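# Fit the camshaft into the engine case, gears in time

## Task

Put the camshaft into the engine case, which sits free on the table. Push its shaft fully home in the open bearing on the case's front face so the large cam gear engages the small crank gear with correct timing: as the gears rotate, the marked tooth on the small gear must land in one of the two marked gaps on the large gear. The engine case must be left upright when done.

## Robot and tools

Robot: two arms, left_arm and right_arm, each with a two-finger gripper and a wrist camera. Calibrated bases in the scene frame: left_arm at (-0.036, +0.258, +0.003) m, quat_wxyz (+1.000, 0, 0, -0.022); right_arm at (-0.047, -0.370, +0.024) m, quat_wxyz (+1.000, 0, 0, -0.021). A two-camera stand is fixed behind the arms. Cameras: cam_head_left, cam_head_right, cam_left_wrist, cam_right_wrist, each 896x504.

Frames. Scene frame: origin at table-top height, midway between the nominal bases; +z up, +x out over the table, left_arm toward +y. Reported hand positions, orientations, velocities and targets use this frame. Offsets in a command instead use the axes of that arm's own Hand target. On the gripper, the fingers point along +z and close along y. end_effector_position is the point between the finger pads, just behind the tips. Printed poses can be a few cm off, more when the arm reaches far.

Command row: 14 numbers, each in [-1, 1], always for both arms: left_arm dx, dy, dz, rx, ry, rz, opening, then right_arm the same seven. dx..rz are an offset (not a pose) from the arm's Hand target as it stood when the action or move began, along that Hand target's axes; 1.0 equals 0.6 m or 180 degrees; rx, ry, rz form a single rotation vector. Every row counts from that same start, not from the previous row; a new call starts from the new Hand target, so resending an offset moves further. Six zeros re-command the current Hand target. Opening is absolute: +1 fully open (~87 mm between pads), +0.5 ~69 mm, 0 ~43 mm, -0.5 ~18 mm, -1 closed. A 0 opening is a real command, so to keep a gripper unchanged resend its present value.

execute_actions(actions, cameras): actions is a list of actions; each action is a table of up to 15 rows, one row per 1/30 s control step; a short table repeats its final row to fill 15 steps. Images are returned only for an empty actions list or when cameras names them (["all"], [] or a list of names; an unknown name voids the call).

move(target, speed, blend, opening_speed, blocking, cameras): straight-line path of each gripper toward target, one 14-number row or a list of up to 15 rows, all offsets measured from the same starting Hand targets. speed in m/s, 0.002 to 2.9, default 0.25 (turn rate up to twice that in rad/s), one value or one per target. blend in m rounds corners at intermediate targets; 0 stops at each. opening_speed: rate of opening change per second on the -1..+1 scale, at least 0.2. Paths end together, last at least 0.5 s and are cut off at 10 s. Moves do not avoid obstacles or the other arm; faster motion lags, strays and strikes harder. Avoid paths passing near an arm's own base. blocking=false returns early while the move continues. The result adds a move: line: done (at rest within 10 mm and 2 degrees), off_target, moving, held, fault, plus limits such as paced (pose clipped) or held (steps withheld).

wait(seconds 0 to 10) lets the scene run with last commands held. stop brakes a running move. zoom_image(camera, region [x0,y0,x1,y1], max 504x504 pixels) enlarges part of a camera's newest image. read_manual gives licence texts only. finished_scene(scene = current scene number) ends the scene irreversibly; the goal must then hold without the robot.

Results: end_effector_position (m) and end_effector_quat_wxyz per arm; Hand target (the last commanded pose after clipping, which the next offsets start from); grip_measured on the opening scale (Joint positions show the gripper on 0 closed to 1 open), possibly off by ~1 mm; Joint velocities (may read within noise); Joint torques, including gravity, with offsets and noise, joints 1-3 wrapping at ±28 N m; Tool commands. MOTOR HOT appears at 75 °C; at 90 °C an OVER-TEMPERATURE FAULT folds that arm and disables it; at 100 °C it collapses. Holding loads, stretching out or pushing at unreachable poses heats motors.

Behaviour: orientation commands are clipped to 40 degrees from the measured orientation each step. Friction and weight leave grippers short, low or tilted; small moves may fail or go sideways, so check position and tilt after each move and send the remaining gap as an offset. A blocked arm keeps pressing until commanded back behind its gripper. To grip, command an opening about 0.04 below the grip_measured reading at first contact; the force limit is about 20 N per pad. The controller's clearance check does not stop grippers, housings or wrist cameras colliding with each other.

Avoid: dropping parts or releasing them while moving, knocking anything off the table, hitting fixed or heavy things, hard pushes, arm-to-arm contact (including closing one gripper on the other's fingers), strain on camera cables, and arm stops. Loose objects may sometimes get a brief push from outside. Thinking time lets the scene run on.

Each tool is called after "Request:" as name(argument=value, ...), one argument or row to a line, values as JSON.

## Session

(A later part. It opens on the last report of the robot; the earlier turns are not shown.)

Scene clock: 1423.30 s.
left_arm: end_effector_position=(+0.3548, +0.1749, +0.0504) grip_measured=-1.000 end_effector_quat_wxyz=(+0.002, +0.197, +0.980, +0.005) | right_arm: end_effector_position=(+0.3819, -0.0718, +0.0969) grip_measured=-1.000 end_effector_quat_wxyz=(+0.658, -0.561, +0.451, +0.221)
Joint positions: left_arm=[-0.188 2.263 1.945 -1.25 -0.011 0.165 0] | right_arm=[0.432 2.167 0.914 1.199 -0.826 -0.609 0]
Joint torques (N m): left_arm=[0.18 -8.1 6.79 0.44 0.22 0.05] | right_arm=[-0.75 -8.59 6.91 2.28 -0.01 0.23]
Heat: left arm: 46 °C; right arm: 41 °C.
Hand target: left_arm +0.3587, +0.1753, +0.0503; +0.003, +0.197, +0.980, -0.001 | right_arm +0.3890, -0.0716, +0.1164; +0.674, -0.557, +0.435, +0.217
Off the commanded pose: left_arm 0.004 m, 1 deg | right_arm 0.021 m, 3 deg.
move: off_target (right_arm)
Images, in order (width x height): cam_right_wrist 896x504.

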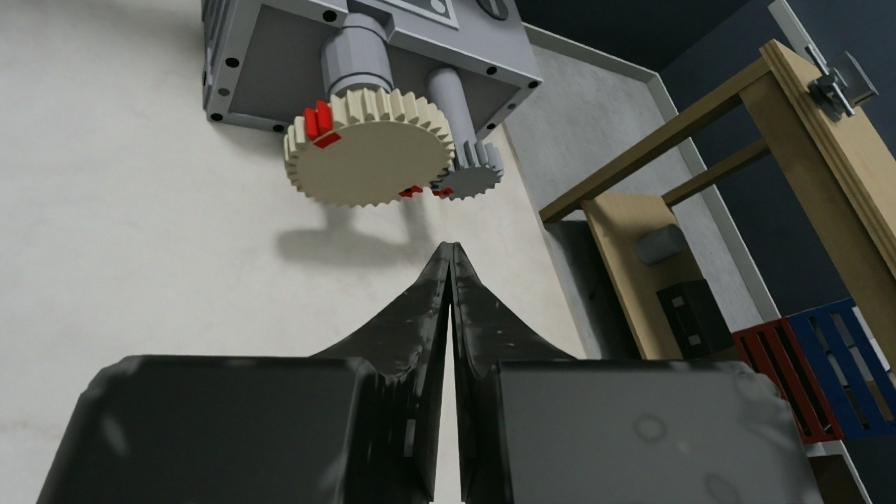

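Request:
zoom_image(
  camera="cam_right_wrist",
  region=[390, 130, 510, 215],
)

Request:
zoom_image(
  camera="cam_right_wrist",
  region=[395, 150, 475, 205],
)

Scaled by 4.200 from the camera's 896x504 image, which has a finer 1280x720 frame.

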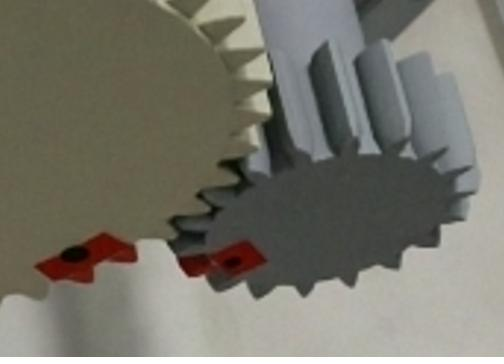

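Scaled by 6.300 from the camera's 896x504 image, which has a finer 1280x720 frame.

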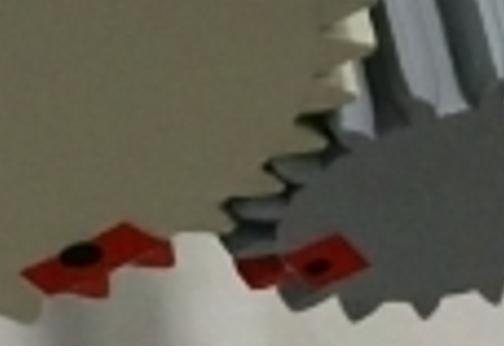

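Request:
move(
  target=[0,0,0,0,0,0,-1,0.02,-0.075,0.04,0,0,0,-1],
  speed=0.08,
  cameras=["cam_right_wrist"],
)

Scene clock: 1445.70 s.
left_arm: end_effector_position=(+0.3548, +0.1749, +0.0504) grip_measured=-1.000 end_effector_quat_wxyz=(+0.002, +0.197, +0.980, +0.005) | right_arm: end_effector_position=(+0.4321, -0.0637, +0.1242) grip_measured=-1.000 end_effector_quat_wxyz=(+0.668, -0.560, +0.441, +0.216)
Joint positions: left_arm=[-0.188 2.263 1.945 -1.25 -0.011 0.165 0] | right_arm=[0.405 2.217 1.152 1.042 -0.852 -0.608 0]
Joint torques (N m): left_arm=[0.17 -8.1 6.82 0.44 0.22 0.05] | right_arm=[-0.77 -7.6 8.16 2.13 -0.02 0.24]
Heat: left arm: 46 °C; right arm: 42 °C.
Hand target: left_arm +0.3587, +0.1753, +0.0503; +0.003, +0.197, +0.980, -0.001 | right_arm +0.4384, -0.0641, +0.1316; +0.674, -0.557, +0.435, +0.217
Off the commanded pose: left_arm 0.004 m, 1 deg | right_arm 0.010 m, 1 deg.
move: done
Images, in order (width x height): cam_right_wrist 896x504.

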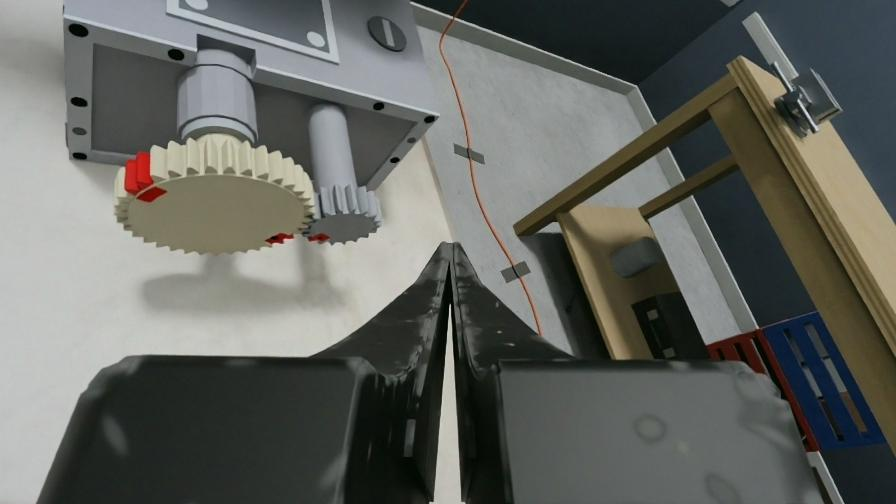

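Request:
zoom_image(
  camera="cam_right_wrist",
  region=[255, 185, 345, 255],
)

Request:
zoom_image(
  camera="cam_right_wrist",
  region=[90, 20, 400, 270],
)

Scaled by 5.600 from the camera's 896x504 image, which has a finer 1280x720 frame.

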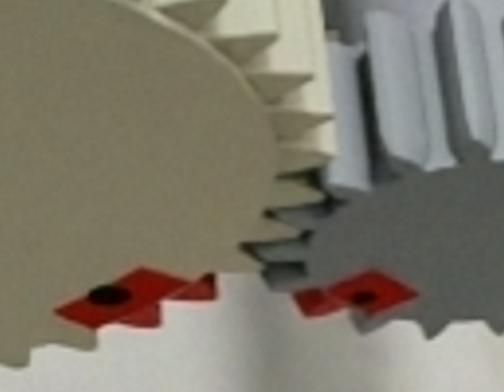

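Scaled by 1.626 from the camera's 896x504 image, which has a finer 1280x720 frame.

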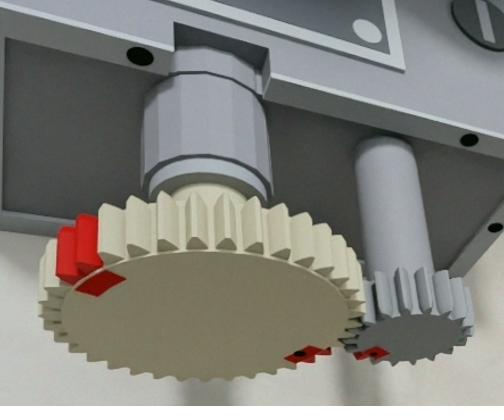

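Request:
zoom_image(
  camera="cam_right_wrist",
  region=[160, 40, 280, 160],
)

Scaled by 4.200 from the camera's 896x504 image, which has a finer 1280x720 frame.

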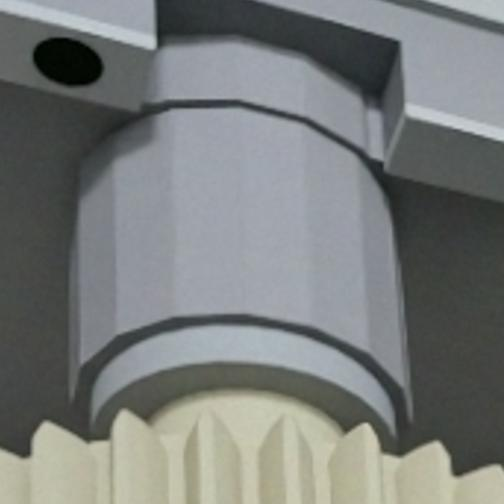

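Request:
move(
  target=[
    [0,0,0,0,0,0,-1,0,0,-0.05,0,0,0,-1],
    [0,0,0,0,0,0,-1,-0.006,0.122,-0.05,0,0,0,-1],
  ],
  speed=0.1,
  cameras=["cam_right_wrist","cam_left_wrist"],
)

Scene clock: 1471.93 s.
left_arm: end_effector_position=(+0.3548, +0.1749, +0.0504) grip_measured=-1.000 end_effector_quat_wxyz=(+0.002, +0.197, +0.980, +0.005) | right_arm: end_effector_position=(+0.3658, -0.0752, +0.0628) grip_measured=-1.000 end_effector_quat_wxyz=(+0.633, -0.563, +0.477, +0.235)
Joint positions: left_arm=[-0.188 2.263 1.945 -1.25 -0.011 0.165 0] | right_arm=[0.44 2.209 0.862 1.216 -0.822 -0.608 0]
Joint torques (N m): left_arm=[0.18 -8.12 6.8 0.44 0.22 0.06] | right_arm=[0.44 -8.66 3.48 3.36 0.08 0.18]
Heat: left arm: 46 °C; right arm: 42 °C.
Hand target: left_arm +0.3587, +0.1753, +0.0503; +0.003, +0.197, +0.980, -0.001 | right_arm +0.3694, -0.0707, +0.0935; +0.674, -0.557, +0.435, +0.217
Off the commanded pose: left_arm 0.004 m, 1 deg | right_arm 0.031 m, 7 deg.
move: off_target (right_arm)
Images, in order (width x height): cam_left_wrist 896x504, cam_right_wrist 896x504.

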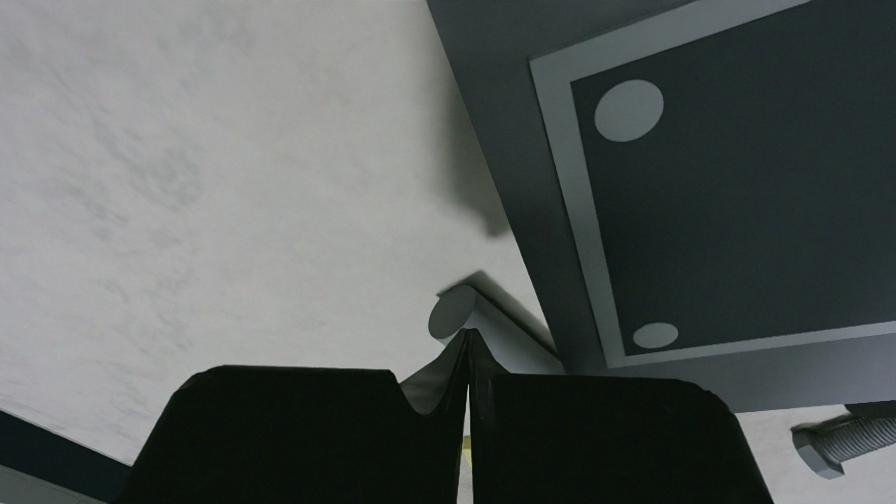

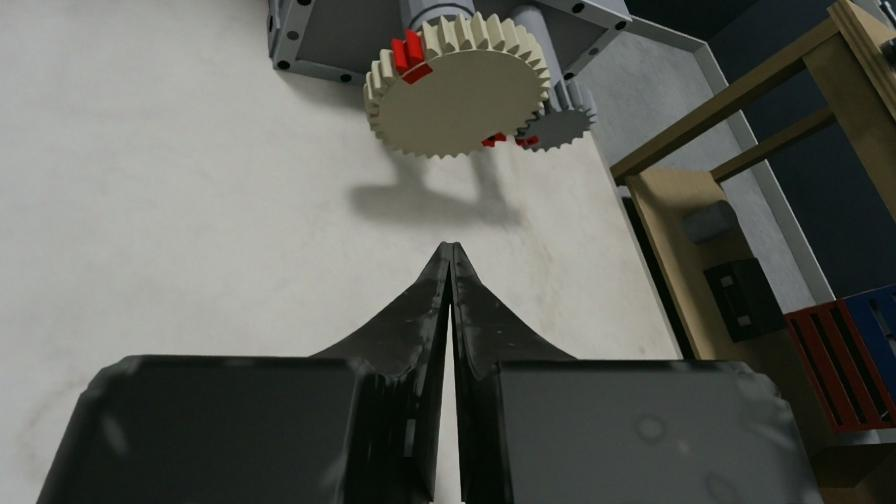

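Request:
move(
  target=[
    [0,-0.02,0,0,0,0,-1,0.002,-0.004,0.05,0,0,0,-1],
  ],
  speed=0.05,
  cameras=["cam_right_wrist"],
)

Scene clock: 1478.17 s.
left_arm: end_effector_position=(+0.3533, +0.1689, +0.0504) grip_measured=-1.000 end_effector_quat_wxyz=(+0.002, +0.198, +0.980, +0.005) | right_arm: end_effector_position=(+0.3754, -0.0509, +0.0761) grip_measured=-1.000 end_effector_quat_wxyz=(+0.649, -0.563, +0.460, +0.225)
Joint positions: left_arm=[-0.202 2.263 1.945 -1.25 -0.01 0.153 0] | right_arm=[0.49 2.228 0.933 1.215 -0.77 -0.608 0]
Joint torques (N m): left_arm=[-0.87 -8.75 5.64 0.49 0.21 -0.08] | right_arm=[0.47 -6.89 6.87 2.84 0.12 0.21]
Heat: left arm: 46 °C; right arm: 41 °C.
Hand target: left_arm +0.3541, +0.1641, +0.0503; +0.003, +0.197, +0.980, -0.001 | right_arm +0.3822, -0.0434, +0.0940; +0.674, -0.557, +0.435, +0.217
Off the commanded pose: left_arm 0.005 m, 1 deg | right_arm 0.020 m, 4 deg.
move: off_target (right_arm)
Images, in order (width x height): cam_right_wrist 896x504.

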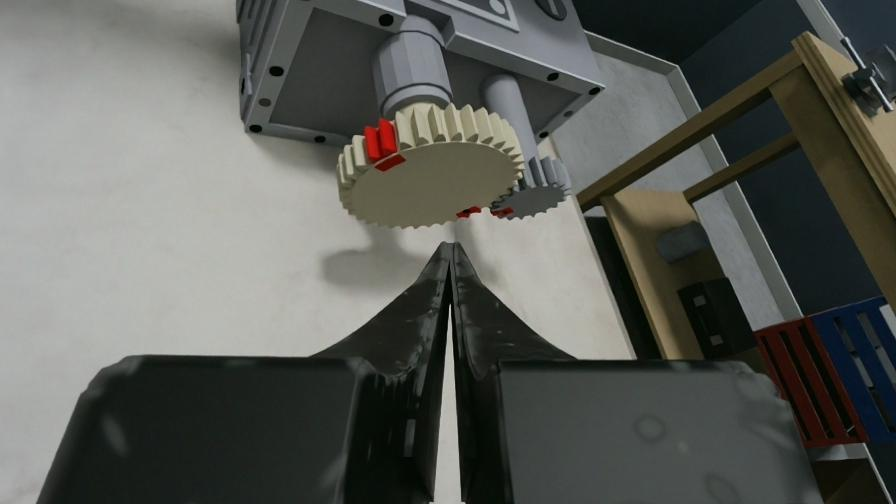

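Request:
move(
  target=[
    [0,-0.02,0,0,0,0,-1,0.002,0.01,0.065,0,0,0,-1],
  ],
  speed=0.04,
  cameras=["cam_right_wrist"],
)

Request:
zoom_image(
  camera="cam_right_wrist",
  region=[300, 40, 620, 300],
)

Scene clock: 1484.23 s.
left_arm: end_effector_position=(+0.3517, +0.1628, +0.0504) grip_measured=-1.000 end_effector_quat_wxyz=(+0.002, +0.193, +0.981, +0.006) | right_arm: end_effector_position=(+0.3946, -0.0233, +0.0770) grip_measured=-1.000 end_effector_quat_wxyz=(+0.663, -0.555, +0.458, +0.206)
Joint positions: left_arm=[-0.216 2.263 1.945 -1.25 -0.013 0.128 0] | right_arm=[0.544 2.3 1.052 1.202 -0.681 -0.608 0]
Joint torques (N m): left_arm=[-1.81 -9.28 4.63 0.54 0.23 -0.1] | right_arm=[1.96 -7.5 7.88 2.41 -0.02 0.24]
Heat: left arm: 46 °C; right arm: 41 °C.
Hand target: left_arm +0.3495, +0.1531, +0.0503; +0.003, +0.197, +0.980, -0.001 | right_arm +0.3917, -0.0054, +0.0897; +0.674, -0.557, +0.435, +0.217
Off the commanded pose: left_arm 0.010 m, 1 deg | right_arm 0.022 m, 3 deg.
move: off_target (right_arm)
Images, in order (width x height): cam_right_wrist 896x504.

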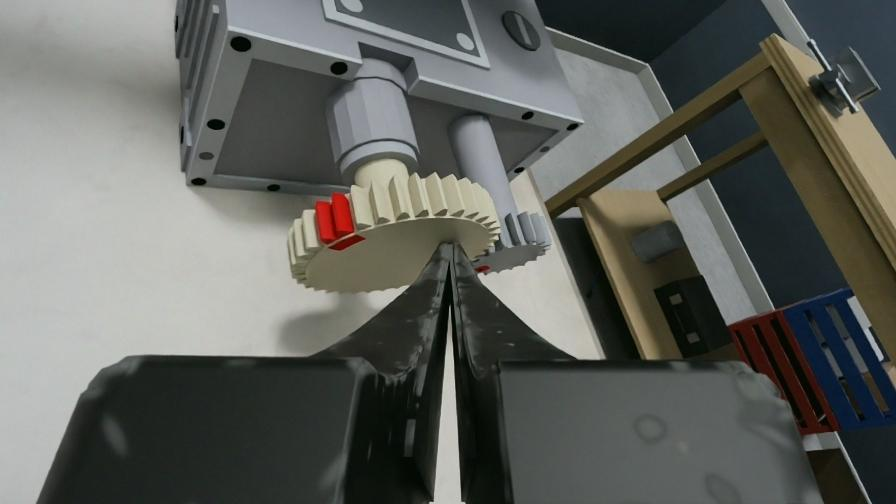

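Scaled by 1.575 from the camera's 896x504 image, which has a finer 1280x720 frame.

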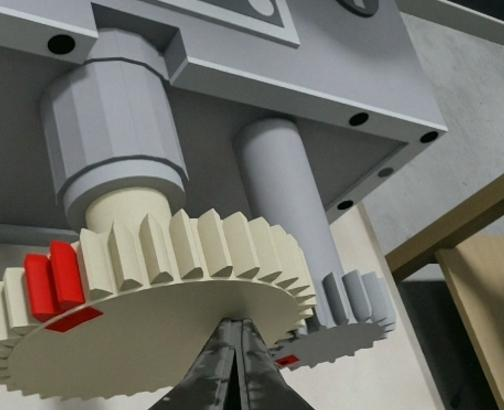

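Request:
move(
  target=[
    [0,0.04,0,0,0,0,-1,0,0,-0.04,0,0,0,-1],
    [0,0.08,0,0,0,0,-1,0,0,-0.13,0,0,0,-1],
  ],
  speed=0.08,
  cameras=["cam_right_wrist","cam_left_wrist"],
)

Request:
zoom_image(
  camera="cam_right_wrist",
  region=[340, 0, 640, 200],
)

Scene clock: 1491.93 s.
left_arm: end_effector_position=(+0.3671, +0.1974, +0.0502) grip_measured=-1.000 end_effector_quat_wxyz=(+0.007, +0.196, +0.981, +0.005) | right_arm: end_effector_position=(+0.3577, -0.0786, +0.0506) grip_measured=-1.000 end_effector_quat_wxyz=(+0.624, -0.563, +0.487, +0.239)
Joint positions: left_arm=[-0.132 2.285 1.983 -1.254 -0.009 0.218 0] | right_arm=[0.44 2.221 0.831 1.232 -0.819 -0.608 0]
Joint torques (N m): left_arm=[-0.06 -8.25 6.84 0.34 0.22 0.05] | right_arm=[-0.73 -9.47 3.21 3.53 -0.08 0.12]
Heat: left arm: 46 °C; right arm: 41 °C.
Hand target: left_arm +0.3681, +0.1974, +0.0504; +0.004, +0.197, +0.980, -0.001 | right_arm +0.3647, -0.0785, +0.0894; +0.674, -0.557, +0.435, +0.217
Off the commanded pose: left_arm 0.001 m, 1 deg | right_arm 0.040 m, 9 deg.
move: off_target (right_arm)
Images, in order (width x height): cam_left_wrist 896x504, cam_right_wrist 896x504.

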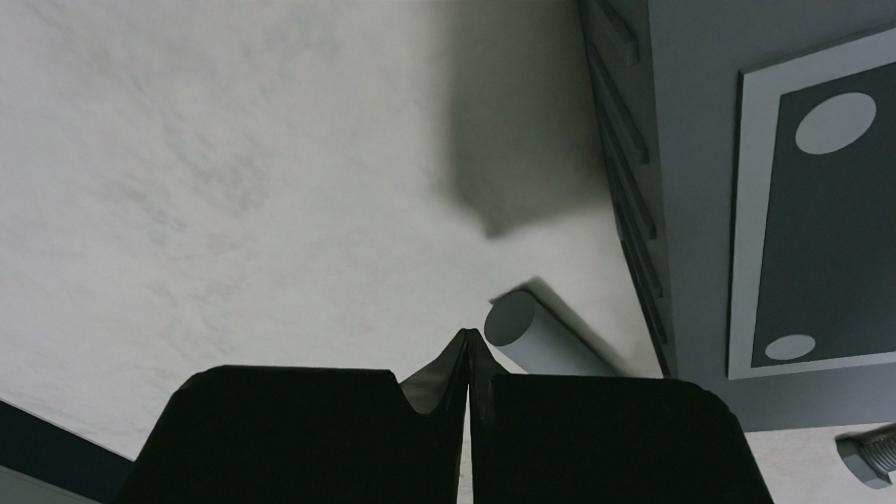

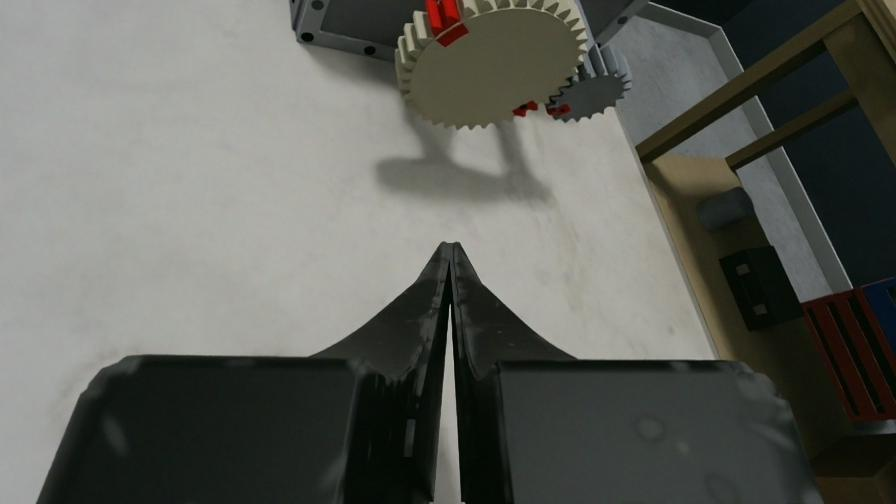

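Scaled by 1.680 from the camera's 896x504 image, which has a finer 1280x720 frame.

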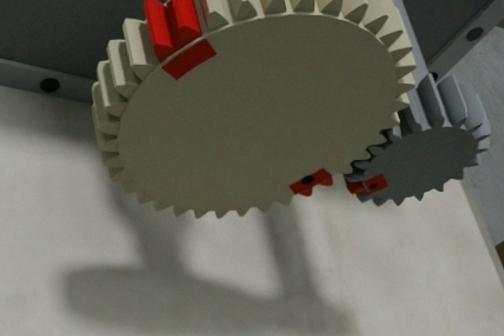

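Request:
move(
  target=[
    [0,0,-0.25,0,0,0,-1,0,0,0,0,0,0,-1],
    [0.0115,-0.344,-0.247,0,-0.136,0,-1,0,0,0,0,0,0,-1],
  ],
  speed=0.25,
  blend=[0.03,0],
  cameras=["cam_left_wrist"],
)

Request:
zoom_image(
  camera="cam_left_wrist",
  region=[280, 0, 560, 240],
)

Scene clock: 1508.47 s.
left_arm: end_effector_position=(+0.2773, +0.0095, +0.1866) grip_measured=-1.000 end_effector_quat_wxyz=(+0.187, +0.201, +0.961, -0.036) | right_arm: end_effector_position=(+0.3576, -0.0786, +0.0507) grip_measured=-1.000 end_effector_quat_wxyz=(+0.624, -0.563, +0.486, +0.239)
Joint positions: left_arm=[-0.648 1.897 1.929 -1.234 -0.109 -0.26 0] | right_arm=[0.44 2.221 0.831 1.233 -0.82 -0.608 0]
Joint torques (N m): left_arm=[-0.27 -9.42 4.88 1.41 -0.14 -0.06] | right_arm=[-0.75 -9.44 3.21 3.54 -0.08 0.12]
Heat: left arm: 46 °C; right arm: 42 °C.
Hand target: left_arm +0.2809, +0.0101, +0.1985; +0.211, +0.193, +0.957, -0.043 | right_arm +0.3647, -0.0785, +0.0895; +0.674, -0.557, +0.435, +0.217
Off the commanded pose: left_arm 0.013 m, 3 deg | right_arm 0.039 m, 9 deg.
move: off_target (left_arm, right_arm)
Images, in order (width x height): cam_left_wrist 896x504.

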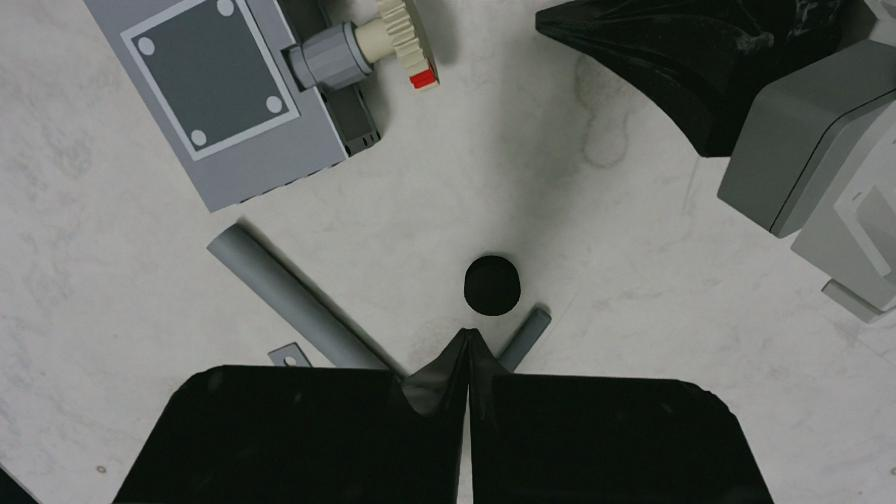

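Scaled by 1.800 from the camera's 896x504 image, which has a finer 1280x720 frame.

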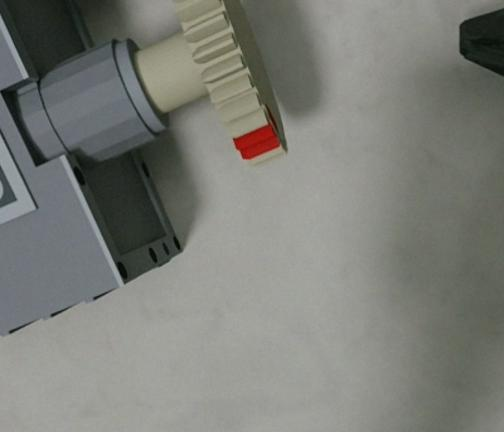

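Request:
zoom_image(
  camera="cam_left_wrist",
  region=[320, 0, 440, 100],
)

Scaled by 4.200 from the camera's 896x504 image, which has a finer 1280x720 frame.

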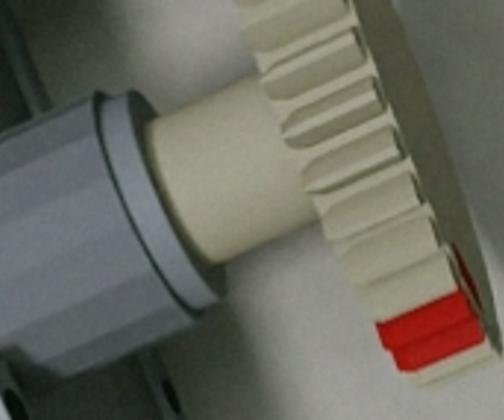

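Request:
finished_scene(
  scene=2,
)

The scene is finished: the task was done.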